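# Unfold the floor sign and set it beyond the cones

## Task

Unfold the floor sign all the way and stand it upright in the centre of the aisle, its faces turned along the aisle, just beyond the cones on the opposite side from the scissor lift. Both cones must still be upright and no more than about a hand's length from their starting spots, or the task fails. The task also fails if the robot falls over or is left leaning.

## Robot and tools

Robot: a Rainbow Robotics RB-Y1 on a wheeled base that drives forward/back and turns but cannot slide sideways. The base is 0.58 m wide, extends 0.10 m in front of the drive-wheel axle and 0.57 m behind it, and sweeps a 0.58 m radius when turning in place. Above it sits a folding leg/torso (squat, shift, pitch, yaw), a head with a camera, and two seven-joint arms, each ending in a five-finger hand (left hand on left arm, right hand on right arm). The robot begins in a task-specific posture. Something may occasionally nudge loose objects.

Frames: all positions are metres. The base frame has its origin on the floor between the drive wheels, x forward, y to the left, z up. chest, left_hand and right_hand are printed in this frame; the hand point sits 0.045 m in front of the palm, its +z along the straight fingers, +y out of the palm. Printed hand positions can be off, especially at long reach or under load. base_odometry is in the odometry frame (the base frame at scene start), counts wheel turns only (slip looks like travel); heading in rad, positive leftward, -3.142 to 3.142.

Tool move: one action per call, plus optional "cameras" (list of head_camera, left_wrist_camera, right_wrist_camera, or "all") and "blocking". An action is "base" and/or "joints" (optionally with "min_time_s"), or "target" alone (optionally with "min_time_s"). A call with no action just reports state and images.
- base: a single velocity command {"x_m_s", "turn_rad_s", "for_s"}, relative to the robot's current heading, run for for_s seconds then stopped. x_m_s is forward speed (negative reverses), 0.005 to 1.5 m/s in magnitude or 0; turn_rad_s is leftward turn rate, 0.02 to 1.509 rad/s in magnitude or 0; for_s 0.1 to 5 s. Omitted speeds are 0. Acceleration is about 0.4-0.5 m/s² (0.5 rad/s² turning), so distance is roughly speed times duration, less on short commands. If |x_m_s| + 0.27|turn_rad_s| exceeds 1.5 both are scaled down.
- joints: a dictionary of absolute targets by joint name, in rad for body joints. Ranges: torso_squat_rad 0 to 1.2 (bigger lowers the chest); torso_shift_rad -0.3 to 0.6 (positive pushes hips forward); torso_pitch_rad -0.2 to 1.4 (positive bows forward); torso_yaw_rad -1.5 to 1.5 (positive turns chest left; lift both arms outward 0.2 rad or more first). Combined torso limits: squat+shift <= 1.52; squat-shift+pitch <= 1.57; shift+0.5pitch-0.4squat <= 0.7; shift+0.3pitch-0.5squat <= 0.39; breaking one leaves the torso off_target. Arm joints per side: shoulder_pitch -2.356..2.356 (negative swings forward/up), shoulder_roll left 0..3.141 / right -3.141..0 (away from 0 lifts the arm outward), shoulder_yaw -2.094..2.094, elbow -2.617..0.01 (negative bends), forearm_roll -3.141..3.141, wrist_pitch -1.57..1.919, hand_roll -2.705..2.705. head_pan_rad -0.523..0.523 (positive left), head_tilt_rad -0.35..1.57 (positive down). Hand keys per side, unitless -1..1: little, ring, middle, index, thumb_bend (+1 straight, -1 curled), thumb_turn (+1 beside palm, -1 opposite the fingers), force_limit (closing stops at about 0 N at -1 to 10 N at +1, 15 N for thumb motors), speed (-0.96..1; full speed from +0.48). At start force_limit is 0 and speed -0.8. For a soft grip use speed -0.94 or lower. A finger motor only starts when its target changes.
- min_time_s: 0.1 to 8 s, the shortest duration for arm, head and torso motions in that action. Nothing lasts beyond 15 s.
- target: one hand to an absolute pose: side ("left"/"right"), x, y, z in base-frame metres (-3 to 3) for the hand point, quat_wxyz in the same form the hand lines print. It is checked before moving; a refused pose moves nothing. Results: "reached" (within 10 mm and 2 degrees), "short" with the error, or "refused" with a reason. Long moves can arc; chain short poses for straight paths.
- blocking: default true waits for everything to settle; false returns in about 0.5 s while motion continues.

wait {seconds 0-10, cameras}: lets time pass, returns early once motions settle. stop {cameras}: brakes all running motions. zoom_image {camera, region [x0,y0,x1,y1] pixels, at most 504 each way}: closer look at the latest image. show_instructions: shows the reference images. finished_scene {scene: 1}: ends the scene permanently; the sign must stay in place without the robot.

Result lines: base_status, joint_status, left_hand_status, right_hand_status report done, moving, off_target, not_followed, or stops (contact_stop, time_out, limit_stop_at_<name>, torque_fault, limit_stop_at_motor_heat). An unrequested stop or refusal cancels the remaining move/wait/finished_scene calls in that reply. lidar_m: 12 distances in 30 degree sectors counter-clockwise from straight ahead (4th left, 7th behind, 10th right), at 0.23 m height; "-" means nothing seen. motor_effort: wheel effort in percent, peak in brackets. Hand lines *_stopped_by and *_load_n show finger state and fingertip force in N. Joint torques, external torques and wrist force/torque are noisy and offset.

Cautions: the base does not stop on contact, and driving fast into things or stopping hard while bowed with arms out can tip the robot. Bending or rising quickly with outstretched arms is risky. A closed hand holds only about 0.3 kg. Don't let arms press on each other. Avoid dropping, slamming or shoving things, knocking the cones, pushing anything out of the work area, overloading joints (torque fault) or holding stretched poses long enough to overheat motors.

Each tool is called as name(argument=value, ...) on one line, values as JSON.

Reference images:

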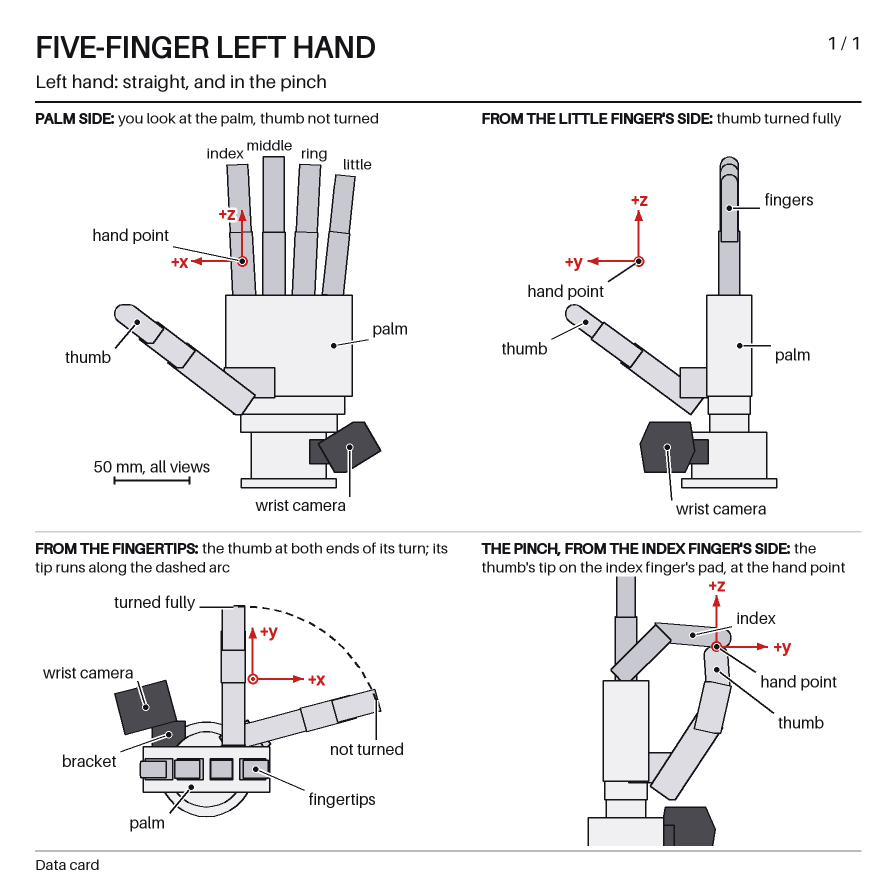

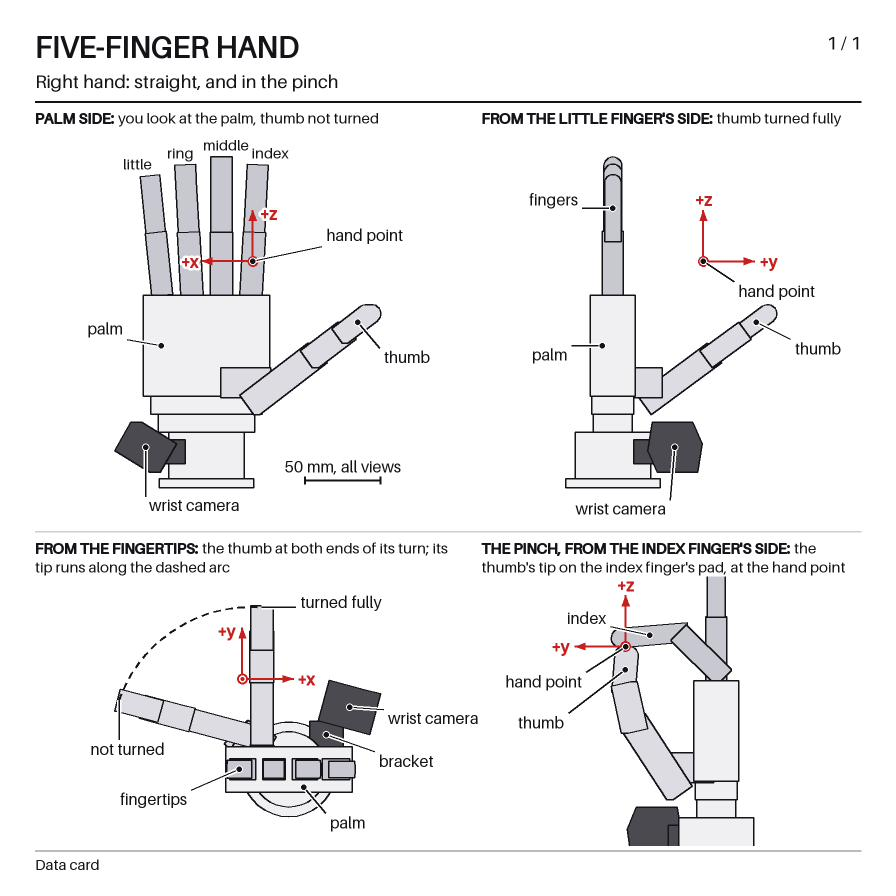

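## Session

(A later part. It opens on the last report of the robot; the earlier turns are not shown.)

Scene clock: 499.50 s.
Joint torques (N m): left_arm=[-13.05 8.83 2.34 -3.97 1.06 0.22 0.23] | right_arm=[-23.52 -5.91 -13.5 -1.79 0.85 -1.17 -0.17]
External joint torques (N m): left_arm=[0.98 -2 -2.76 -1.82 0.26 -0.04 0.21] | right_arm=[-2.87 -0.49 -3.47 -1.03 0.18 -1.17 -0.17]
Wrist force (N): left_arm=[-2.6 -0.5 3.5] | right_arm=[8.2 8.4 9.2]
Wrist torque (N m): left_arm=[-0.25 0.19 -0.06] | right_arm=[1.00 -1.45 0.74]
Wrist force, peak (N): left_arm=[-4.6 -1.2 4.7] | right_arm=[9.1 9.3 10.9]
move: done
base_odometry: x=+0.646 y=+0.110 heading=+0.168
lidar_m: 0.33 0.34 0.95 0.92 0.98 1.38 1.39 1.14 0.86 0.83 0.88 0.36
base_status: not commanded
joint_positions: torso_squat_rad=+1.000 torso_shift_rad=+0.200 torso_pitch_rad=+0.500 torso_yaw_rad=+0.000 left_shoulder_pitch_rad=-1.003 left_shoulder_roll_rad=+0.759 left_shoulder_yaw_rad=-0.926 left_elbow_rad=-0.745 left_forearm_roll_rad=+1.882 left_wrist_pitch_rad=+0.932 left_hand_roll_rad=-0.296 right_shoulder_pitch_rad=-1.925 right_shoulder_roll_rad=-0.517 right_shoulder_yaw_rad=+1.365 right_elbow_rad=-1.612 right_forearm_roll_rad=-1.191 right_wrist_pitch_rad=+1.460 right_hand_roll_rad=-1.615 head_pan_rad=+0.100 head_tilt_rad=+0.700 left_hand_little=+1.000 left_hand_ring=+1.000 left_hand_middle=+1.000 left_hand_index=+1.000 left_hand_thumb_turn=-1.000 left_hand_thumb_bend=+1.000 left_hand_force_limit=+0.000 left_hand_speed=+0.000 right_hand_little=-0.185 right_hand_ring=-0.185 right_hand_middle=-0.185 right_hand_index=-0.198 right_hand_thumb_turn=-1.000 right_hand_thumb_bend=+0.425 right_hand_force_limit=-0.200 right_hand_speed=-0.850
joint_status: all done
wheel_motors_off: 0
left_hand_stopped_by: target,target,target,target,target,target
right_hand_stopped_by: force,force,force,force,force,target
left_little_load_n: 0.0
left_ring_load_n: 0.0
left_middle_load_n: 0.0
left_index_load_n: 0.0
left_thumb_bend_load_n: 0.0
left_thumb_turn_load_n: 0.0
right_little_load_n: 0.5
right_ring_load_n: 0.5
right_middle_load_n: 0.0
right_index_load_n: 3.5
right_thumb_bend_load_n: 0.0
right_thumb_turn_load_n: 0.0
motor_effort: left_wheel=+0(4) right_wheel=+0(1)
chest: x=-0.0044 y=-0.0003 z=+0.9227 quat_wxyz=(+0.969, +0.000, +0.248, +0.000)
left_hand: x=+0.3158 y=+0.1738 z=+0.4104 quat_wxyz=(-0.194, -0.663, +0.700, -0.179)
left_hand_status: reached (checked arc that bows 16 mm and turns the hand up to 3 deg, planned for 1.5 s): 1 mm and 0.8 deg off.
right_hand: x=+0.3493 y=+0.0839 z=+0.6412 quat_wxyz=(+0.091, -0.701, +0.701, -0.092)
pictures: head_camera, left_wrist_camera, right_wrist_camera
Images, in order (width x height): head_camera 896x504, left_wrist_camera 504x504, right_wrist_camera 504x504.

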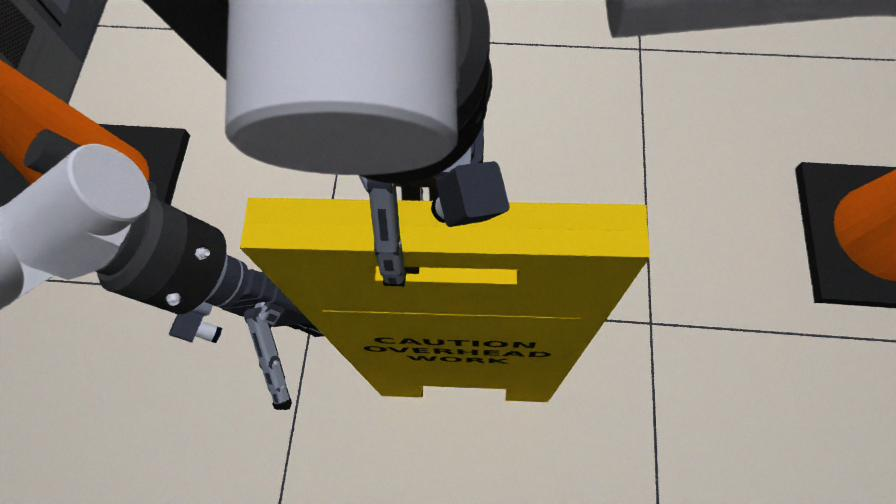

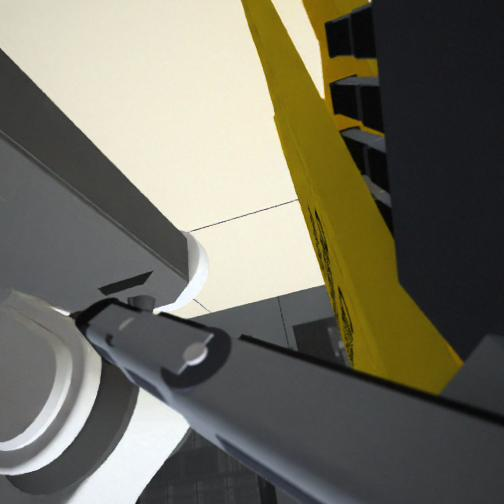

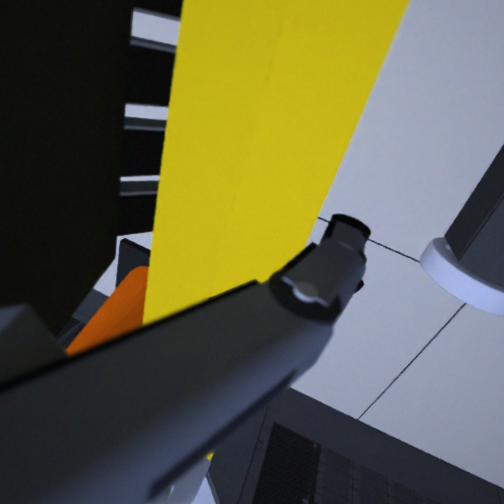

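move(target={"side":"left","x":0.280,"y":0.173,"z":0.41,"quat_wxyz":[0.1830,0.683,-0.683,0.183]}, min_time_s=2)

move(target={"side":"left","x":0.250,"y":0.173,"z":0.41,"quat_wxyz":[0.1830,0.683,-0.683,0.183]}, min_time_s=2, cameras=["all"])

Scene clock: 503.57 s.
Joint torques (N m): left_arm=[-9.01 12.23 2.67 -4.21 0.35 0.07 0.44] | right_arm=[-23.14 -5.93 -13.52 -1.43 0.93 0.06 -0.33]
External joint torques (N m): left_arm=[2.51 0.88 -3.48 -1.39 -0.37 0.02 0.43] | right_arm=[-2.49 -0.51 -3.49 -0.68 0.26 0.07 -0.33]
Wrist force (N): left_arm=[-0.8 -1.4 5.8] | right_arm=[6.3 9.1 9.3]
Wrist torque (N m): left_arm=[-0.52 0.13 0.09] | right_arm=[1.03 -1.97 0.73]
Wrist force, peak (N): left_arm=[-4.8 -1.0 4.9] | right_arm=[8.9 9.0 9.8]
move: done
base_odometry: x=+0.646 y=+0.110 heading=+0.168
lidar_m: 0.29 0.30 0.95 0.92 0.97 1.39 1.40 1.14 0.86 0.83 0.88 0.31
base_status: not commanded
joint_positions: torso_squat_rad=+1.000 torso_shift_rad=+0.200 torso_pitch_rad=+0.500 torso_yaw_rad=+0.000 left_shoulder_pitch_rad=-0.855 left_shoulder_roll_rad=+0.906 left_shoulder_yaw_rad=-0.958 left_elbow_rad=-1.089 left_forearm_roll_rad=+1.827 left_wrist_pitch_rad=+0.768 left_hand_roll_rad=-0.098 right_shoulder_pitch_rad=-1.925 right_shoulder_roll_rad=-0.517 right_shoulder_yaw_rad=+1.365 right_elbow_rad=-1.612 right_forearm_roll_rad=-1.191 right_wrist_pitch_rad=+1.460 right_hand_roll_rad=-1.615 head_pan_rad=+0.100 head_tilt_rad=+0.700 left_hand_little=+1.000 left_hand_ring=+1.000 left_hand_middle=+1.000 left_hand_index=+1.000 left_hand_thumb_turn=-1.000 left_hand_thumb_bend=+1.000 left_hand_force_limit=+0.000 left_hand_speed=+0.000 right_hand_little=-0.185 right_hand_ring=-0.185 right_hand_middle=-0.185 right_hand_index=-0.198 right_hand_thumb_turn=-1.000 right_hand_thumb_bend=+0.426 right_hand_force_limit=-0.200 right_hand_speed=-0.850
joint_status: all done
wheel_motors_off: 0
left_hand_stopped_by: target,target,target,target,target,target
right_hand_stopped_by: force,force,force,force,force,target
left_little_load_n: 0.0
left_ring_load_n: 0.0
left_middle_load_n: 0.0
left_index_load_n: 0.0
left_thumb_bend_load_n: 0.0
left_thumb_turn_load_n: 0.0
right_little_load_n: 2.0
right_ring_load_n: 1.5
right_middle_load_n: 0.0
right_index_load_n: 1.5
right_thumb_bend_load_n: 3.0
right_thumb_turn_load_n: -1.0
motor_effort: left_wheel=+2(5) right_wheel=+0(1)
chest: x=-0.0044 y=-0.0003 z=+0.9227 quat_wxyz=(+0.969, +0.000, +0.248, +0.000)
left_hand: x=+0.2804 y=+0.1726 z=+0.4104 quat_wxyz=(-0.185, -0.682, +0.683, -0.184)
left_hand_status: reached (checked arc that bows 15 mm and turns the hand up to 3 deg, planned for 2.0 s): 1 mm and 0.3 deg off.
right_hand: x=+0.3493 y=+0.0840 z=+0.6412 quat_wxyz=(+0.092, -0.701, +0.701, -0.092)
pictures: none

Scene clock: 505.90 s.
Joint torques (N m): left_arm=[-6.76 12.56 2.55 -4.99 0.39 0.22 0.45] | right_arm=[-23.1 -6.15 -13.11 -0.9 1.35 -0.15 -0.27]
External joint torques (N m): left_arm=[3.28 1.12 -3.65 -1.86 -0.26 0.24 0.44] | right_arm=[-2.45 -0.73 -3.08 -0.14 0.68 -0.14 -0.27]
Wrist force (N): left_arm=[-1.3 -3.0 5.6] | right_arm=[6.1 10.4 8.4]
Wrist torque (N m): left_arm=[-0.56 0.19 0.07] | right_arm=[0.88 -1.87 0.64]
Wrist force, peak (N): left_arm=[-3.0 -1.4 6.4] | right_arm=[6.7 10.4 9.4]
move: done
base_odometry: x=+0.646 y=+0.110 heading=+0.168
lidar_m: 0.24 0.25 0.93 0.92 0.97 1.39 1.40 1.15 0.86 0.83 0.88 0.26
base_status: not commanded
joint_positions: torso_squat_rad=+1.000 torso_shift_rad=+0.200 torso_pitch_rad=+0.500 torso_yaw_rad=+0.000 left_shoulder_pitch_rad=-0.779 left_shoulder_roll_rad=+0.974 left_shoulder_yaw_rad=-0.982 left_elbow_rad=-1.244 left_forearm_roll_rad=+1.786 left_wrist_pitch_rad=+0.688 left_hand_roll_rad=-0.026 right_shoulder_pitch_rad=-1.925 right_shoulder_roll_rad=-0.517 right_shoulder_yaw_rad=+1.365 right_elbow_rad=-1.612 right_forearm_roll_rad=-1.191 right_wrist_pitch_rad=+1.460 right_hand_roll_rad=-1.615 head_pan_rad=+0.100 head_tilt_rad=+0.700 left_hand_little=+1.000 left_hand_ring=+1.000 left_hand_middle=+1.000 left_hand_index=+1.000 left_hand_thumb_turn=-1.000 left_hand_thumb_bend=+1.000 left_hand_force_limit=+0.000 left_hand_speed=+0.000 right_hand_little=-0.185 right_hand_ring=-0.185 right_hand_middle=-0.185 right_hand_index=-0.198 right_hand_thumb_turn=-1.000 right_hand_thumb_bend=+0.427 right_hand_force_limit=-0.200 right_hand_speed=-0.850
joint_status: all done
wheel_motors_off: 0
left_hand_stopped_by: target,target,target,target,target,target
right_hand_stopped_by: force,force,force,force,force,target
left_little_load_n: 0.0
left_ring_load_n: 0.0
left_middle_load_n: 0.0
left_index_load_n: 0.0
left_thumb_bend_load_n: -0.5
left_thumb_turn_load_n: 0.0
right_little_load_n: 2.5
right_ring_load_n: 2.0
right_middle_load_n: 0.5
right_index_load_n: 2.5
right_thumb_bend_load_n: 8.5
right_thumb_turn_load_n: -1.0
motor_effort: left_wheel=-2(5) right_wheel=+0(1)
chest: x=-0.0044 y=-0.0003 z=+0.9227 quat_wxyz=(+0.969, +0.000, +0.248, +0.000)
left_hand: x=+0.2506 y=+0.1727 z=+0.4104 quat_wxyz=(-0.184, -0.683, +0.683, -0.184)
left_hand_status: reached (checked arc that bows 7 mm and turns the hand up to 1 deg, planned for 2.0 s): 1 mm and 0.2 deg off.
right_hand: x=+0.3492 y=+0.0840 z=+0.6412 quat_wxyz=(+0.092, -0.701, +0.701, -0.092)
pictures: head_camera, left_wrist_camera, right_wrist_camera
Images, in order (width x height): head_camera 896x504, left_wrist_camera 504x504, right_wrist_camera 504x504.

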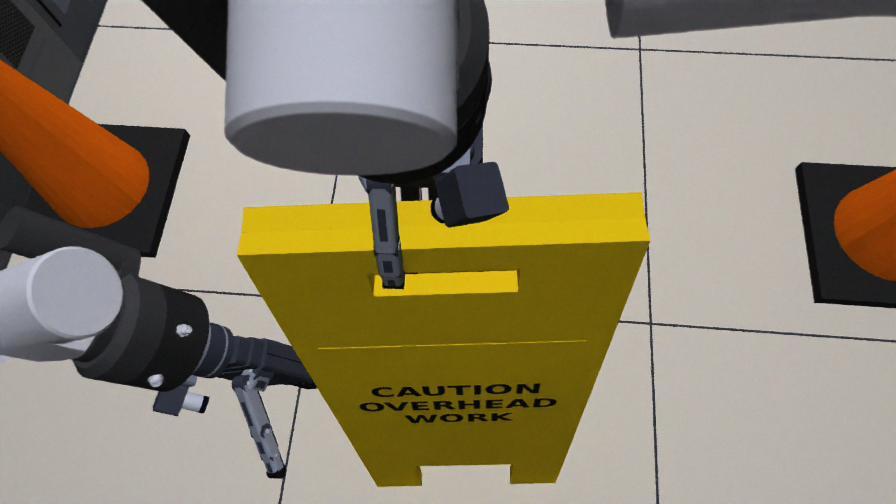

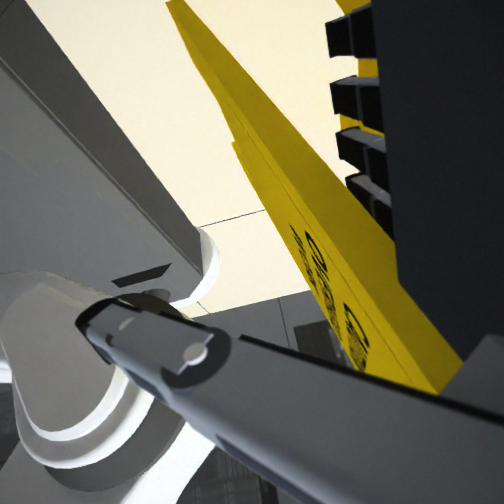

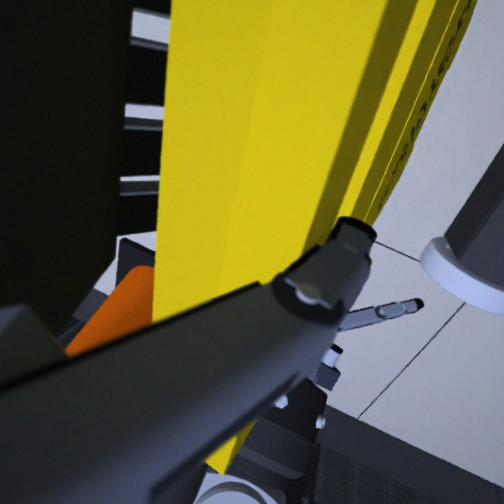

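move(joints={"right_hand_thumb_bend":0.52}, cameras=["head_camera","right_wrist_camera"])

Scene clock: 507.10 s.
Joint torques (N m): left_arm=[-7.39 12.3 2.76 -4.6 0.28 0.03 0.32] | right_arm=[-23.51 -5.86 -13.38 -1.11 1.45 -0.09 -0.12]
External joint torques (N m): left_arm=[2.65 0.86 -3.44 -1.48 -0.37 0.06 0.3] | right_arm=[-2.86 -0.44 -3.35 -0.35 0.78 -0.07 -0.12]
Wrist force (N): left_arm=[-1.9 -1.2 5.8] | right_arm=[5.6 9.2 9.0]
Wrist torque (N m): left_arm=[-0.54 0.25 0.00] | right_arm=[1.01 -1.88 0.73]
Wrist force, peak (N): left_arm=[-1.6 -2.2 6.0] | right_arm=[6.1 10.4 9.2]
move: done
base_odometry: x=+0.646 y=+0.110 heading=+0.168
lidar_m: 0.24 0.26 0.94 0.92 0.98 1.39 1.39 1.13 0.86 0.83 0.88 0.26
base_status: not commanded
joint_positions: torso_squat_rad=+1.000 torso_shift_rad=+0.200 torso_pitch_rad=+0.500 torso_yaw_rad=+0.000 left_shoulder_pitch_rad=-0.779 left_shoulder_roll_rad=+0.974 left_shoulder_yaw_rad=-0.982 left_elbow_rad=-1.244 left_forearm_roll_rad=+1.786 left_wrist_pitch_rad=+0.688 left_hand_roll_rad=-0.026 right_shoulder_pitch_rad=-1.925 right_shoulder_roll_rad=-0.517 right_shoulder_yaw_rad=+1.365 right_elbow_rad=-1.612 right_forearm_roll_rad=-1.191 right_wrist_pitch_rad=+1.460 right_hand_roll_rad=-1.615 head_pan_rad=+0.100 head_tilt_rad=+0.700 left_hand_little=+1.000 left_hand_ring=+1.000 left_hand_middle=+1.000 left_hand_index=+1.000 left_hand_thumb_turn=-1.000 left_hand_thumb_bend=+1.000 left_hand_force_limit=+0.000 left_hand_speed=+0.000 right_hand_little=-0.185 right_hand_ring=-0.185 right_hand_middle=-0.185 right_hand_index=-0.198 right_hand_thumb_turn=-1.000 right_hand_thumb_bend=+0.521 right_hand_force_limit=-0.200 right_hand_speed=-0.850
joint_status: all done
wheel_motors_off: 0
left_hand_stopped_by: target,target,target,target,target,target
right_hand_stopped_by: force,force,force,force,target,target
left_little_load_n: 0.0
left_ring_load_n: 0.0
left_middle_load_n: 0.0
left_index_load_n: 0.0
left_thumb_bend_load_n: 0.0
left_thumb_turn_load_n: 0.0
right_little_load_n: 2.5
right_ring_load_n: 1.5
right_middle_load_n: 0.0
right_index_load_n: 0.5
right_thumb_bend_load_n: 1.5
right_thumb_turn_load_n: 0.0
motor_effort: left_wheel=-2(4) right_wheel=+1(1)
chest: x=-0.0044 y=-0.0003 z=+0.9227 quat_wxyz=(+0.969, +0.000, +0.248, +0.000)
left_hand: x=+0.2505 y=+0.1727 z=+0.4103 quat_wxyz=(-0.184, -0.683, +0.683, -0.184)
right_hand: x=+0.3492 y=+0.0840 z=+0.6412 quat_wxyz=(+0.092, -0.701, +0.701, -0.092)
Images, in order (width x height): head_camera 896x504, right_wrist_camera 504x504.

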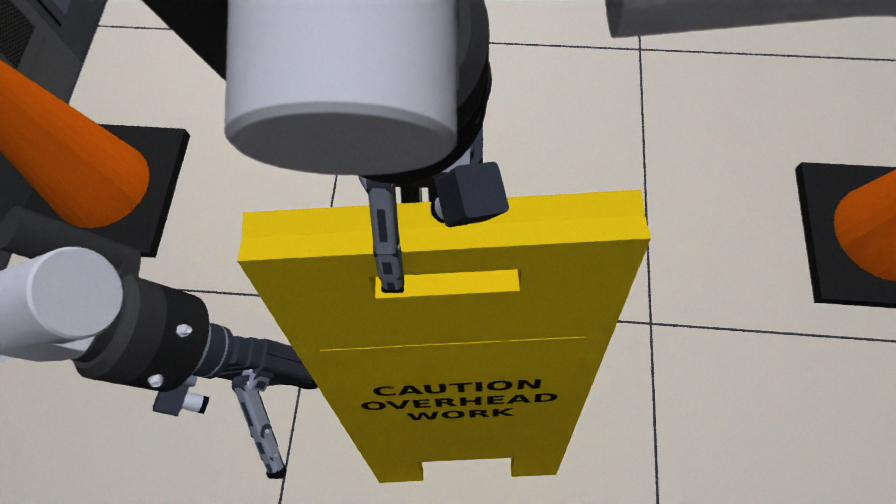

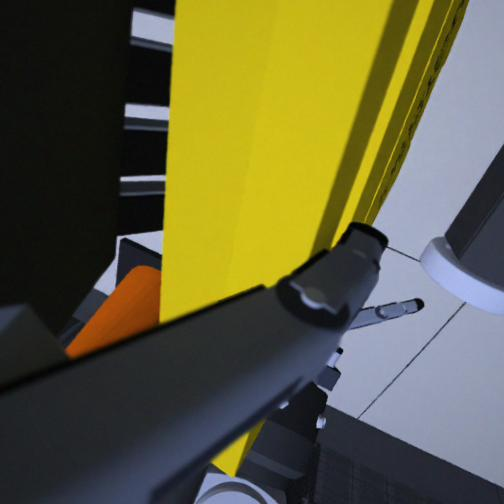

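move(target={"side":"left","x":0.2535,"y":0.186,"z":0.402,"quat_wxyz":[0.158,0.5897,-0.7663,0.2053]}, min_time_s=1.2)

move(target={"side":"left","x":0.2575,"y":0.1987,"z":0.3934,"quat_wxyz":[0.1294,0.4830,-0.8365,0.2241]}, min_time_s=1.2, cameras=["head_camera","right_wrist_camera"])

Scene clock: 509.43 s.
Joint torques (N m): left_arm=[-9.72 10.52 7.1 -3.18 0.34 0.34 0.06] | right_arm=[-23.4 -6.43 -13.4 -0.99 1.35 -0.06 -0.3]
External joint torques (N m): left_arm=[0.69 -0.85 0.84 -0.05 -0.31 0.39 0.05] | right_arm=[-2.75 -1.01 -3.37 -0.23 0.68 -0.04 -0.3]
Wrist force (N): left_arm=[-0.8 -0.3 6.0] | right_arm=[6.0 9.1 9.0]
Wrist torque (N m): left_arm=[-0.43 0.05 -0.03] | right_arm=[1.05 -1.87 0.68]
Wrist force, peak (N): left_arm=[-1.4 -2.3 6.5] | right_arm=[6.2 9.9 9.6]
move: done
base_odometry: x=+0.646 y=+0.110 heading=+0.168
lidar_m: 0.24 0.25 0.94 0.92 0.98 1.39 1.40 1.15 0.86 0.83 0.88 0.26
base_status: not commanded
joint_positions: torso_squat_rad=+1.000 torso_shift_rad=+0.200 torso_pitch_rad=+0.500 torso_yaw_rad=+0.000 left_shoulder_pitch_rad=-0.795 left_shoulder_roll_rad=+0.958 left_shoulder_yaw_rad=-0.968 left_elbow_rad=-1.221 left_forearm_roll_rad=+1.765 left_wrist_pitch_rad=+0.706 left_hand_roll_rad=-0.272 right_shoulder_pitch_rad=-1.925 right_shoulder_roll_rad=-0.517 right_shoulder_yaw_rad=+1.365 right_elbow_rad=-1.612 right_forearm_roll_rad=-1.191 right_wrist_pitch_rad=+1.460 right_hand_roll_rad=-1.615 head_pan_rad=+0.100 head_tilt_rad=+0.700 left_hand_little=+1.000 left_hand_ring=+1.000 left_hand_middle=+1.000 left_hand_index=+1.000 left_hand_thumb_turn=-1.000 left_hand_thumb_bend=+1.000 left_hand_force_limit=+0.000 left_hand_speed=+0.000 right_hand_little=-0.185 right_hand_ring=-0.185 right_hand_middle=-0.185 right_hand_index=-0.198 right_hand_thumb_turn=-1.000 right_hand_thumb_bend=+0.521 right_hand_force_limit=-0.200 right_hand_speed=-0.850
joint_status: all done
wheel_motors_off: 0
left_hand_stopped_by: target,target,target,target,target,target
right_hand_stopped_by: force,force,force,force,target,target
left_little_load_n: 0.0
left_ring_load_n: 0.5
left_middle_load_n: 0.0
left_index_load_n: 0.0
left_thumb_bend_load_n: 0.0
left_thumb_turn_load_n: 0.0
right_little_load_n: 2.0
right_ring_load_n: 1.5
right_middle_load_n: 0.0
right_index_load_n: 0.5
right_thumb_bend_load_n: 1.5
right_thumb_turn_load_n: 0.0
motor_effort: left_wheel=+1(4) right_wheel=+1(1)
chest: x=-0.0044 y=-0.0003 z=+0.9227 quat_wxyz=(+0.969, +0.000, +0.248, +0.000)
left_hand: x=+0.2534 y=+0.1860 z=+0.4021 quat_wxyz=(-0.155, -0.590, +0.766, -0.204)
left_hand_status: reached (checked arc that bows 1 mm and turns the hand up to 15 deg, planned for 1.2 s): 0 mm and 0.3 deg off.
right_hand: x=+0.3492 y=+0.0840 z=+0.6412 quat_wxyz=(+0.092, -0.701, +0.701, -0.092)
pictures: none

Scene clock: 510.97 s.
Joint torques (N m): left_arm=[-9.76 10.74 7.08 -3.2 0.63 0.31 0.11] | right_arm=[-23.52 -6.13 -13.32 -0.85 1.54 -0.03 -0.28]
External joint torques (N m): left_arm=[0.92 -0.51 0.79 -0.02 -0.03 0.36 0.1] | right_arm=[-2.87 -0.71 -3.29 -0.1 0.87 -0.01 -0.28]
Wrist force (N): left_arm=[-1.6 -0.3 6.0] | right_arm=[6.5 9.1 8.8]
Wrist torque (N m): left_arm=[-0.49 0.18 -0.07] | right_arm=[0.98 -1.89 0.69]
Wrist force, peak (N): left_arm=[-2.1 -0.5 6.0] | right_arm=[6.0 9.8 9.9]
move: done
base_odometry: x=+0.646 y=+0.110 heading=+0.168
lidar_m: 0.24 0.25 0.95 0.92 0.98 1.39 1.39 1.14 0.86 0.83 0.88 0.27
base_status: not commanded
joint_positions: torso_squat_rad=+1.000 torso_shift_rad=+0.200 torso_pitch_rad=+0.500 torso_yaw_rad=+0.000 left_shoulder_pitch_rad=-0.803 left_shoulder_roll_rad=+0.942 left_shoulder_yaw_rad=-0.954 left_elbow_rad=-1.203 left_forearm_roll_rad=+1.751 left_wrist_pitch_rad=+0.722 left_hand_roll_rad=-0.532 right_shoulder_pitch_rad=-1.925 right_shoulder_roll_rad=-0.517 right_shoulder_yaw_rad=+1.365 right_elbow_rad=-1.612 right_forearm_roll_rad=-1.191 right_wrist_pitch_rad=+1.460 right_hand_roll_rad=-1.615 head_pan_rad=+0.100 head_tilt_rad=+0.700 left_hand_little=+1.000 left_hand_ring=+1.000 left_hand_middle=+1.000 left_hand_index=+1.000 left_hand_thumb_turn=-1.000 left_hand_thumb_bend=+1.000 left_hand_force_limit=+0.000 left_hand_speed=+0.000 right_hand_little=-0.185 right_hand_ring=-0.185 right_hand_middle=-0.185 right_hand_index=-0.198 right_hand_thumb_turn=-1.000 right_hand_thumb_bend=+0.521 right_hand_force_limit=-0.200 right_hand_speed=-0.850
joint_status: all done
wheel_motors_off: 0
left_hand_stopped_by: target,target,target,target,target,target
right_hand_stopped_by: force,force,force,force,target,target
left_little_load_n: 0.0
left_ring_load_n: 0.0
left_middle_load_n: 0.0
left_index_load_n: 0.0
left_thumb_bend_load_n: 0.0
left_thumb_turn_load_n: 0.0
right_little_load_n: 2.0
right_ring_load_n: 1.5
right_middle_load_n: 0.0
right_index_load_n: 1.5
right_thumb_bend_load_n: 2.0
right_thumb_turn_load_n: 0.0
motor_effort: left_wheel=-1(4) right_wheel=+0(1)
chest: x=-0.0044 y=-0.0003 z=+0.9227 quat_wxyz=(+0.969, +0.000, +0.248, +0.000)
left_hand: x=+0.2574 y=+0.1986 z=+0.3935 quat_wxyz=(-0.126, -0.484, +0.837, -0.223)
left_hand_status: reached (checked arc that bows 1 mm and turns the hand up to 15 deg, planned for 1.2 s): 0 mm and 0.4 deg off.
right_hand: x=+0.3492 y=+0.0840 z=+0.6412 quat_wxyz=(+0.092, -0.701, +0.701, -0.092)
Images, in order (width x height): head_camera 896x504, right_wrist_camera 504x504.

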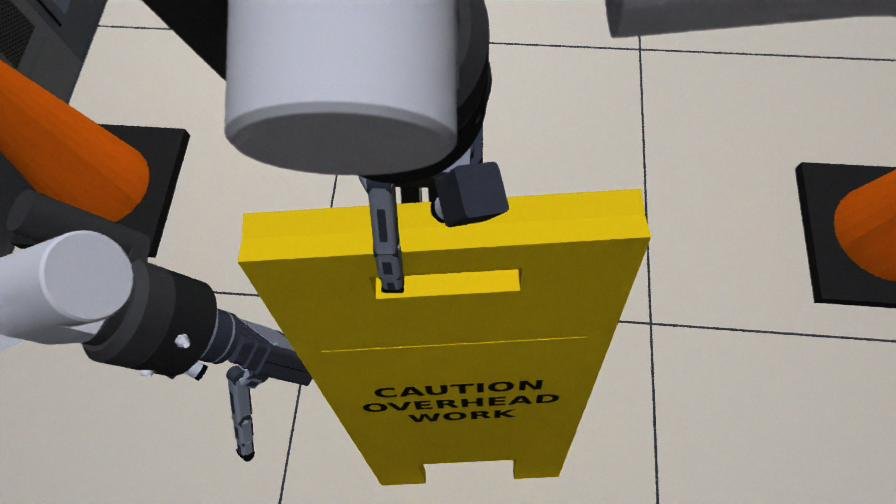

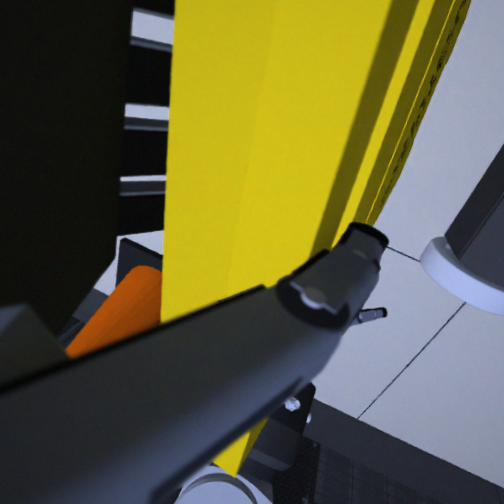

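move(target={"side":"left","x":0.2677,"y":0.2108,"z":0.3847,"quat_wxyz":[0.0990,0.3696,-0.8924,0.2391]}, min_time_s=1.2)

move(target={"side":"left","x":0.2812,"y":0.2206,"z":0.3767,"quat_wxyz":[0.0670,0.2500,-0.9330,0.2500]}, min_time_s=1.2, cameras=["all"])

Scene clock: 512.73 s.
Joint torques (N m): left_arm=[-10.43 10.15 6.69 -3.14 0.31 0.21 0.04] | right_arm=[-23.14 -6.08 -13.41 -0.91 1.2 -0.05 -0.16]
External joint torques (N m): left_arm=[0.6 -0.95 0.41 0.09 -0.37 0.27 0.03] | right_arm=[-2.49 -0.66 -3.38 -0.15 0.53 -0.03 -0.16]
Wrist force (N): left_arm=[-1.2 0.9 5.9] | right_arm=[6.1 8.7 9.1]
Wrist torque (N m): left_arm=[-0.41 0.18 -0.05] | right_arm=[1.00 -1.86 0.70]
Wrist force, peak (N): left_arm=[-1.0 0.3 6.3] | right_arm=[5.8 9.3 10.2]
move: done
base_odometry: x=+0.646 y=+0.110 heading=+0.168
lidar_m: 0.24 0.25 0.94 0.92 0.97 1.38 1.39 1.14 0.86 0.84 0.88 0.27
base_status: not commanded
joint_positions: torso_squat_rad=+1.000 torso_shift_rad=+0.200 torso_pitch_rad=+0.500 torso_yaw_rad=+0.000 left_shoulder_pitch_rad=-0.817 left_shoulder_roll_rad=+0.920 left_shoulder_yaw_rad=-0.940 left_elbow_rad=-1.175 left_forearm_roll_rad=+1.742 left_wrist_pitch_rad=+0.741 left_hand_roll_rad=-0.796 right_shoulder_pitch_rad=-1.925 right_shoulder_roll_rad=-0.517 right_shoulder_yaw_rad=+1.365 right_elbow_rad=-1.612 right_forearm_roll_rad=-1.191 right_wrist_pitch_rad=+1.460 right_hand_roll_rad=-1.615 head_pan_rad=+0.100 head_tilt_rad=+0.700 left_hand_little=+1.000 left_hand_ring=+1.000 left_hand_middle=+1.000 left_hand_index=+1.000 left_hand_thumb_turn=-1.000 left_hand_thumb_bend=+1.000 left_hand_force_limit=+0.000 left_hand_speed=+0.000 right_hand_little=-0.185 right_hand_ring=-0.185 right_hand_middle=-0.185 right_hand_index=-0.198 right_hand_thumb_turn=-1.000 right_hand_thumb_bend=+0.521 right_hand_force_limit=-0.200 right_hand_speed=-0.850
joint_status: all done
wheel_motors_off: 0
left_hand_stopped_by: target,target,target,target,target,target
right_hand_stopped_by: force,force,force,force,target,target
left_little_load_n: 0.0
left_ring_load_n: 0.0
left_middle_load_n: 0.0
left_index_load_n: 0.0
left_thumb_bend_load_n: 0.0
left_thumb_turn_load_n: 0.0
right_little_load_n: 2.0
right_ring_load_n: 1.5
right_middle_load_n: 0.0
right_index_load_n: 1.0
right_thumb_bend_load_n: 2.0
right_thumb_turn_load_n: -0.5
motor_effort: left_wheel=-3(3) right_wheel=+0(1)
chest: x=-0.0044 y=-0.0003 z=+0.9227 quat_wxyz=(+0.969, +0.000, +0.248, +0.000)
left_hand: x=+0.2676 y=+0.2107 z=+0.3848 quat_wxyz=(-0.096, -0.370, +0.893, -0.238)
left_hand_status: reached (checked arc that bows 1 mm and turns the hand up to 15 deg, planned for 1.2 s): 0 mm and 0.4 deg off.
right_hand: x=+0.3492 y=+0.0840 z=+0.6412 quat_wxyz=(+0.092, -0.701, +0.701, -0.092)
pictures: none

Scene clock: 514.27 s.
Joint torques (N m): left_arm=[-10.65 10.73 7.02 -3.21 0.5 -0.01 0.09] | right_arm=[-23.66 -6.14 -13.31 -1.01 1.3 -0.08 -0.29]
External joint torques (N m): left_arm=[0.69 -0.2 0.74 0.06 -0.18 0.06 0.09] | right_arm=[-3.01 -0.72 -3.28 -0.25 0.63 -0.07 -0.29]
Wrist force (N): left_arm=[0.0 1.0 5.8] | right_arm=[5.8 8.7 9.1]
Wrist torque (N m): left_arm=[-0.49 -0.01 0.05] | right_arm=[1.02 -1.83 0.72]
Wrist force, peak (N): left_arm=[0.1 2.0 6.3] | right_arm=[5.4 9.5 10.0]
move: done
base_odometry: x=+0.646 y=+0.110 heading=+0.168
lidar_m: 0.25 0.26 0.94 0.92 0.97 1.38 1.40 1.13 0.86 0.84 0.88 0.27
base_status: not commanded
joint_positions: torso_squat_rad=+1.000 torso_shift_rad=+0.200 torso_pitch_rad=+0.500 torso_yaw_rad=+0.000 left_shoulder_pitch_rad=-0.831 left_shoulder_roll_rad=+0.899 left_shoulder_yaw_rad=-0.928 left_elbow_rad=-1.149 left_forearm_roll_rad=+1.731 left_wrist_pitch_rad=+0.757 left_hand_roll_rad=-1.057 right_shoulder_pitch_rad=-1.925 right_shoulder_roll_rad=-0.517 right_shoulder_yaw_rad=+1.365 right_elbow_rad=-1.612 right_forearm_roll_rad=-1.191 right_wrist_pitch_rad=+1.460 right_hand_roll_rad=-1.615 head_pan_rad=+0.100 head_tilt_rad=+0.700 left_hand_little=+1.000 left_hand_ring=+1.000 left_hand_middle=+1.000 left_hand_index=+1.000 left_hand_thumb_turn=-1.000 left_hand_thumb_bend=+1.000 left_hand_force_limit=+0.000 left_hand_speed=+0.000 right_hand_little=-0.185 right_hand_ring=-0.185 right_hand_middle=-0.185 right_hand_index=-0.198 right_hand_thumb_turn=-1.000 right_hand_thumb_bend=+0.521 right_hand_force_limit=-0.200 right_hand_speed=-0.850
joint_status: all done
wheel_motors_off: 0
left_hand_stopped_by: target,target,target,target,target,target
right_hand_stopped_by: force,force,force,force,target,target
left_little_load_n: 0.5
left_ring_load_n: 0.0
left_middle_load_n: 0.0
left_index_load_n: 0.0
left_thumb_bend_load_n: 0.0
left_thumb_turn_load_n: 0.0
right_little_load_n: 2.0
right_ring_load_n: 1.5
right_middle_load_n: 0.5
right_index_load_n: 1.0
right_thumb_bend_load_n: 2.0
right_thumb_turn_load_n: -0.5
motor_effort: left_wheel=-2(4) right_wheel=+0(1)
chest: x=-0.0044 y=-0.0003 z=+0.9227 quat_wxyz=(+0.969, +0.000, +0.248, +0.000)
left_hand: x=+0.2810 y=+0.2205 z=+0.3768 quat_wxyz=(-0.064, -0.251, +0.933, -0.248)
left_hand_status: reached (checked arc that bows 1 mm and turns the hand up to 15 deg, planned for 1.2 s): 0 mm and 0.4 deg off.
right_hand: x=+0.3492 y=+0.0840 z=+0.6412 quat_wxyz=(+0.092, -0.701, +0.701, -0.092)
pictures: head_camera, left_wrist_camera, right_wrist_camera
Images, in order (width x height): head_camera 896x504, left_wrist_camera 504x504, right_wrist_camera 504x504.

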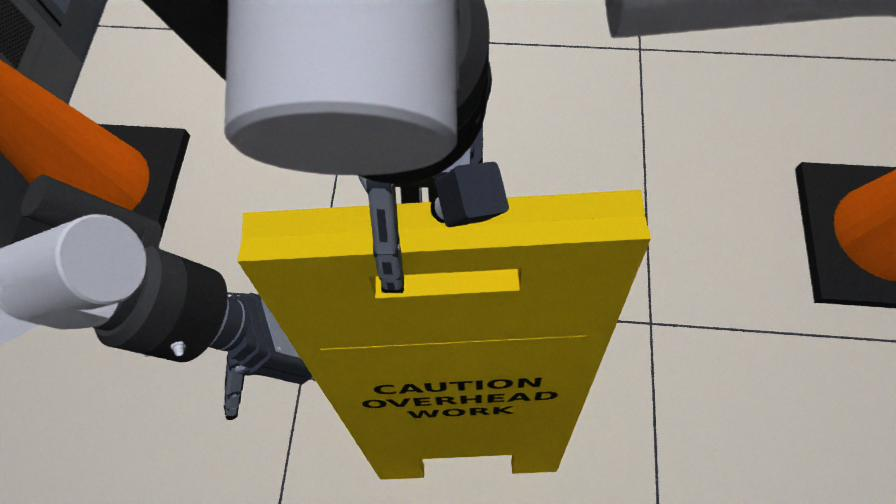

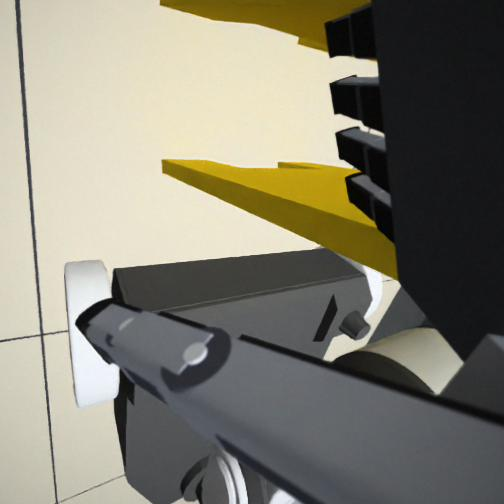

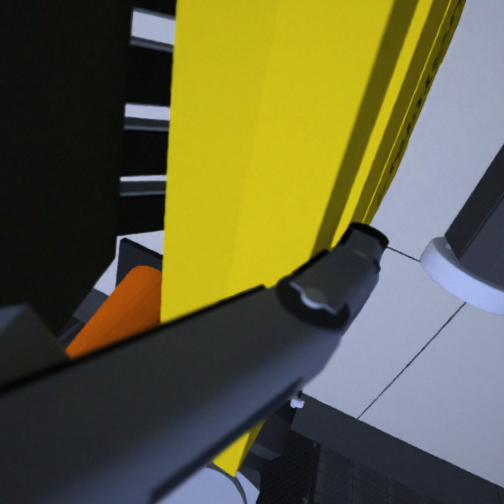

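move(target={"side":"left","x":0.2955,"y":0.2292,"z":0.3701,"quat_wxyz":[0.0338,0.1261,-0.9577,0.2566]}, min_time_s=1.2)

move(target={"side":"left","x":0.313,"y":0.232,"z":0.365,"quat_wxyz":[0,0,-0.9659,0.2588]}, min_time_s=1.2, cameras=["all"])

Scene clock: 516.03 s.
Joint torques (N m): left_arm=[-11.2 9.91 7.04 -3.48 0.44 0.26 0.26] | right_arm=[-23.2 -6.82 -13.48 -0.94 1.4 -0.11 -0.32]
External joint torques (N m): left_arm=[0.32 -0.89 0.77 -0.14 -0.25 0.34 0.26] | right_arm=[-2.55 -1.4 -3.45 -0.19 0.73 -0.09 -0.32]
Wrist force (N): left_arm=[-0.3 2.1 5.6] | right_arm=[6.1 8.7 9.1]
Wrist torque (N m): left_arm=[-0.40 0.12 -0.05] | right_arm=[1.02 -1.87 0.72]
Wrist force, peak (N): left_arm=[-0.1 2.6 6.0] | right_arm=[6.5 9.8 9.3]
move: done
base_odometry: x=+0.646 y=+0.110 heading=+0.168
lidar_m: 0.26 0.27 0.95 0.92 0.98 1.39 1.39 1.13 0.85 0.82 0.87 0.27
base_status: not commanded
joint_positions: torso_squat_rad=+1.000 torso_shift_rad=+0.200 torso_pitch_rad=+0.500 torso_yaw_rad=+0.000 left_shoulder_pitch_rad=-0.836 left_shoulder_roll_rad=+0.887 left_shoulder_yaw_rad=-0.919 left_elbow_rad=-1.138 left_forearm_roll_rad=+1.719 left_wrist_pitch_rad=+0.767 left_hand_roll_rad=-1.314 right_shoulder_pitch_rad=-1.925 right_shoulder_roll_rad=-0.517 right_shoulder_yaw_rad=+1.365 right_elbow_rad=-1.612 right_forearm_roll_rad=-1.191 right_wrist_pitch_rad=+1.460 right_hand_roll_rad=-1.615 head_pan_rad=+0.100 head_tilt_rad=+0.700 left_hand_little=+1.000 left_hand_ring=+1.000 left_hand_middle=+1.000 left_hand_index=+1.000 left_hand_thumb_turn=-1.000 left_hand_thumb_bend=+1.000 left_hand_force_limit=+0.000 left_hand_speed=+0.000 right_hand_little=-0.185 right_hand_ring=-0.185 right_hand_middle=-0.185 right_hand_index=-0.198 right_hand_thumb_turn=-1.000 right_hand_thumb_bend=+0.521 right_hand_force_limit=-0.200 right_hand_speed=-0.850
joint_status: all done
wheel_motors_off: 0
left_hand_stopped_by: target,target,target,target,target,target
right_hand_stopped_by: force,force,force,force,target,target
left_little_load_n: 0.0
left_ring_load_n: 0.0
left_middle_load_n: 0.0
left_index_load_n: 0.0
left_thumb_bend_load_n: 0.0
left_thumb_turn_load_n: 0.0
right_little_load_n: 2.0
right_ring_load_n: 1.5
right_middle_load_n: 0.0
right_index_load_n: 0.5
right_thumb_bend_load_n: 2.0
right_thumb_turn_load_n: 0.0
motor_effort: left_wheel=+0(6) right_wheel=+0(1)
chest: x=-0.0044 y=-0.0003 z=+0.9227 quat_wxyz=(+0.969, +0.000, +0.248, +0.000)
left_hand: x=+0.2953 y=+0.2291 z=+0.3702 quat_wxyz=(-0.032, -0.127, +0.958, -0.255)
left_hand_status: reached (checked arc that bows 1 mm and turns the hand up to 15 deg, planned for 1.2 s): 0 mm and 0.3 deg off.
right_hand: x=+0.3492 y=+0.0840 z=+0.6412 quat_wxyz=(+0.092, -0.701, +0.701, -0.092)
pictures: none

Scene clock: 517.53 s.
Joint torques (N m): left_arm=[-10.89 9.33 7.12 -3.43 0.51 0.1 0.04] | right_arm=[-23.63 -6.35 -13.2 -1.03 1.26 0.02 -0.31]
External joint torques (N m): left_arm=[0.84 -1.24 0.85 0.01 -0.18 0.2 0.04] | right_arm=[-2.98 -0.93 -3.17 -0.28 0.59 0.04 -0.31]
Wrist force (N): left_arm=[1.2 3.5 5.6] | right_arm=[5.8 9.0 9.1]
Wrist torque (N m): left_arm=[-0.19 -0.03 0.00] | right_arm=[1.04 -1.81 0.73]
Wrist force, peak (N): left_arm=[1.2 3.5 5.6] | right_arm=[6.7 9.3 9.6]
move: done
base_odometry: x=+0.646 y=+0.110 heading=+0.168
lidar_m: 0.26 0.26 0.95 0.92 0.98 1.38 1.40 1.14 0.85 0.83 0.88 0.27
base_status: not commanded
joint_positions: torso_squat_rad=+1.000 torso_shift_rad=+0.200 torso_pitch_rad=+0.500 torso_yaw_rad=+0.000 left_shoulder_pitch_rad=-0.845 left_shoulder_roll_rad=+0.871 left_shoulder_yaw_rad=-0.914 left_elbow_rad=-1.130 left_forearm_roll_rad=+1.702 left_wrist_pitch_rad=+0.773 left_hand_roll_rad=-1.562 right_shoulder_pitch_rad=-1.925 right_shoulder_roll_rad=-0.517 right_shoulder_yaw_rad=+1.365 right_elbow_rad=-1.612 right_forearm_roll_rad=-1.191 right_wrist_pitch_rad=+1.460 right_hand_roll_rad=-1.615 head_pan_rad=+0.100 head_tilt_rad=+0.700 left_hand_little=+1.000 left_hand_ring=+1.000 left_hand_middle=+1.000 left_hand_index=+1.000 left_hand_thumb_turn=-1.000 left_hand_thumb_bend=+1.000 left_hand_force_limit=+0.000 left_hand_speed=+0.000 right_hand_little=-0.185 right_hand_ring=-0.185 right_hand_middle=-0.185 right_hand_index=-0.198 right_hand_thumb_turn=-1.000 right_hand_thumb_bend=+0.521 right_hand_force_limit=-0.200 right_hand_speed=-0.850
joint_status: all done
wheel_motors_off: 0
left_hand_stopped_by: target,target,target,target,target,target
right_hand_stopped_by: force,force,force,force,target,target
left_little_load_n: 0.0
left_ring_load_n: 0.0
left_middle_load_n: 0.0
left_index_load_n: 0.0
left_thumb_bend_load_n: 0.0
left_thumb_turn_load_n: 0.0
right_little_load_n: 1.5
right_ring_load_n: 2.0
right_middle_load_n: 0.0
right_index_load_n: 1.5
right_thumb_bend_load_n: 2.0
right_thumb_turn_load_n: 0.0
motor_effort: left_wheel=-1(4) right_wheel=+0(1)
chest: x=-0.0044 y=-0.0003 z=+0.9227 quat_wxyz=(+0.969, +0.000, +0.248, +0.000)
left_hand: x=+0.3128 y=+0.2320 z=+0.3651 quat_wxyz=(+0.002, -0.001, +0.966, -0.257)
left_hand_status: reached (checked arc that bows 1 mm and turns the hand up to 15 deg, planned for 1.2 s): 0 mm and 0.3 deg off.
right_hand: x=+0.3492 y=+0.0840 z=+0.6412 quat_wxyz=(+0.092, -0.701, +0.701, -0.092)
pictures: head_camera, left_wrist_camera, right_wrist_camera
Images, in order (width x height): head_camera 896x504, left_wrist_camera 504x504, right_wrist_camera 504x504.

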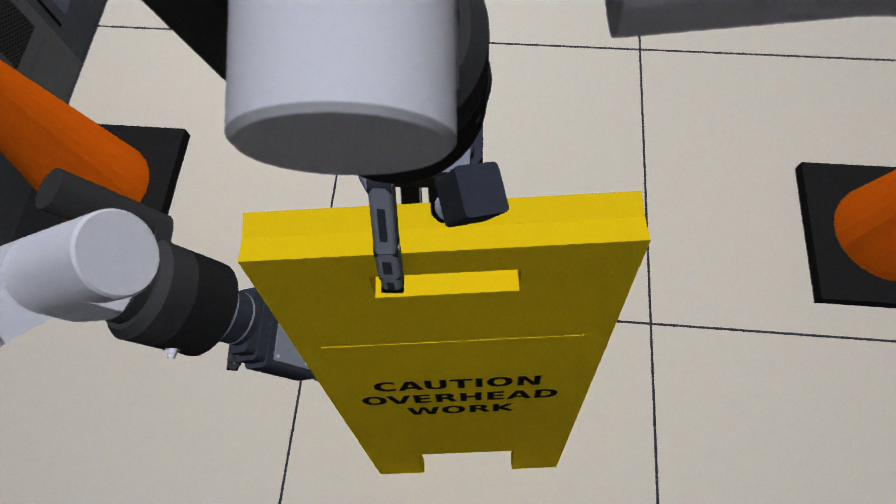

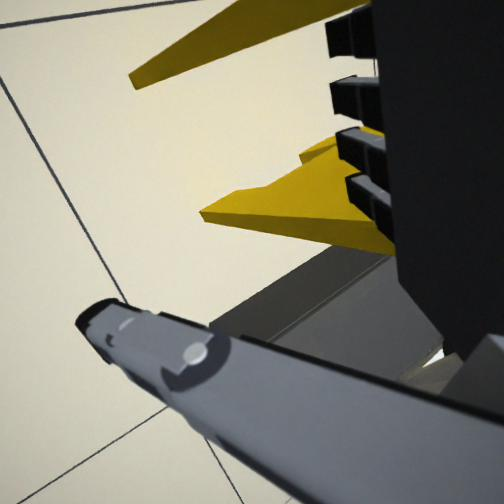

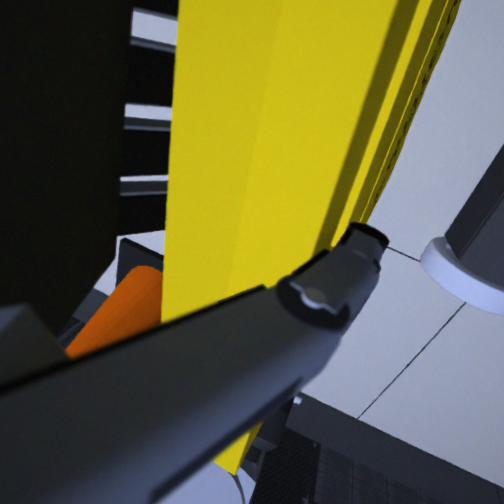

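move(cameras=["head_camera", "left_wrist_camera"])

Scene clock: 518.43 s.
Joint torques (N m): left_arm=[-11.54 9.31 7.27 -3.43 0.44 0.1 0.06] | right_arm=[-23.53 -6.51 -13.25 -1.08 1.22 -0.17 -0.18]
External joint torques (N m): left_arm=[0.19 -1.26 1.01 0.01 -0.25 0.2 0.06] | right_arm=[-2.88 -1.09 -3.22 -0.32 0.55 -0.15 -0.18]
Wrist force (N): left_arm=[1.2 3.1 5.7] | right_arm=[6.4 8.6 9.3]
Wrist torque (N m): left_arm=[-0.29 -0.07 0.00] | right_arm=[0.95 -1.89 0.73]
Wrist force, peak (N): left_arm=[2.0 3.1 5.6] | right_arm=[6.0 9.4 10.0]
base_odometry: x=+0.646 y=+0.110 heading=+0.168
lidar_m: 0.25 0.26 0.95 0.92 0.98 1.39 1.39 1.13 0.86 0.82 0.88 0.28
base_status: not commanded
joint_positions: torso_squat_rad=+1.000 torso_shift_rad=+0.200 torso_pitch_rad=+0.500 torso_yaw_rad=+0.000 left_shoulder_pitch_rad=-0.845 left_shoulder_roll_rad=+0.871 left_shoulder_yaw_rad=-0.914 left_elbow_rad=-1.130 left_forearm_roll_rad=+1.702 left_wrist_pitch_rad=+0.773 left_hand_roll_rad=-1.562 right_shoulder_pitch_rad=-1.925 right_shoulder_roll_rad=-0.517 right_shoulder_yaw_rad=+1.365 right_elbow_rad=-1.612 right_forearm_roll_rad=-1.191 right_wrist_pitch_rad=+1.460 right_hand_roll_rad=-1.615 head_pan_rad=+0.100 head_tilt_rad=+0.700 left_hand_little=+1.000 left_hand_ring=+1.000 left_hand_middle=+1.000 left_hand_index=+1.000 left_hand_thumb_turn=-1.000 left_hand_thumb_bend=+1.000 left_hand_force_limit=+0.000 left_hand_speed=+0.000 right_hand_little=-0.185 right_hand_ring=-0.185 right_hand_middle=-0.185 right_hand_index=-0.198 right_hand_thumb_turn=-1.000 right_hand_thumb_bend=+0.521 right_hand_force_limit=-0.200 right_hand_speed=-0.850
joint_status: all done
wheel_motors_off: 0
left_hand_stopped_by: target,target,target,target,target,target
right_hand_stopped_by: force,force,force,force,target,target
left_little_load_n: 0.0
left_ring_load_n: -0.5
left_middle_load_n: 0.0
left_index_load_n: 0.0
left_thumb_bend_load_n: -0.5
left_thumb_turn_load_n: 0.0
right_little_load_n: 2.0
right_ring_load_n: 2.0
right_middle_load_n: 0.0
right_index_load_n: 1.5
right_thumb_bend_load_n: 2.5
right_thumb_turn_load_n: -0.5
motor_effort: left_wheel=-3(4) right_wheel=+0(1)
chest: x=-0.0044 y=-0.0003 z=+0.9227 quat_wxyz=(+0.969, +0.000, +0.248, +0.000) (m; base frame)
left_hand: x=+0.3128 y=+0.2320 z=+0.3651 quat_wxyz=(+0.002, -0.001, +0.966, -0.257) (m; base frame)
left_hand_status: reached (checked arc that bows 1 mm and turns the hand up to 15 deg, planned for 1.2 s): 0 mm and 0.3 deg off.
right_hand: x=+0.3492 y=+0.0840 z=+0.6412 quat_wxyz=(+0.092, -0.701, +0.701, -0.092) (m; base frame)
pictures: head_camera, left_wrist_camera
Images, in order (width x height): head_camera 896x504, left_wrist_camera 504x504.

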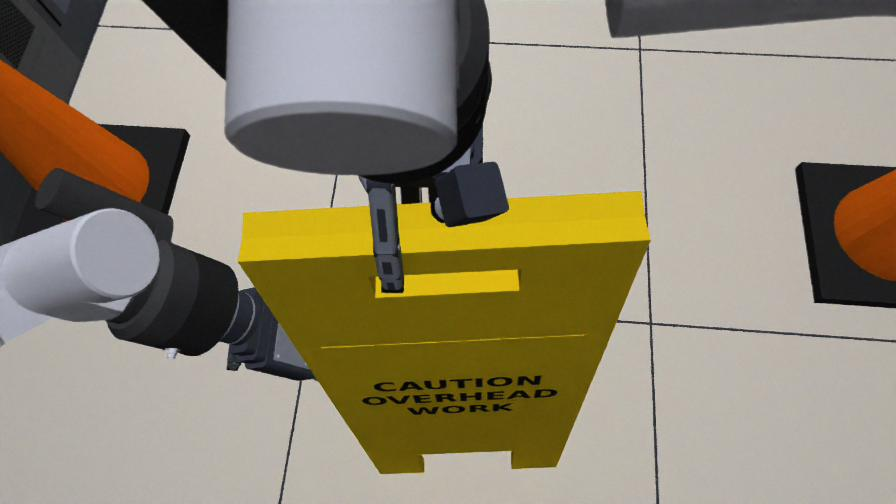

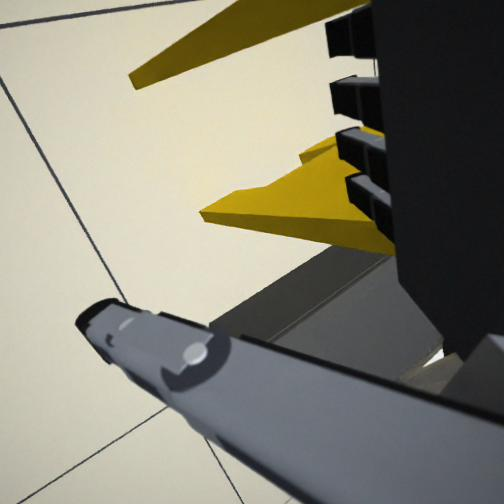

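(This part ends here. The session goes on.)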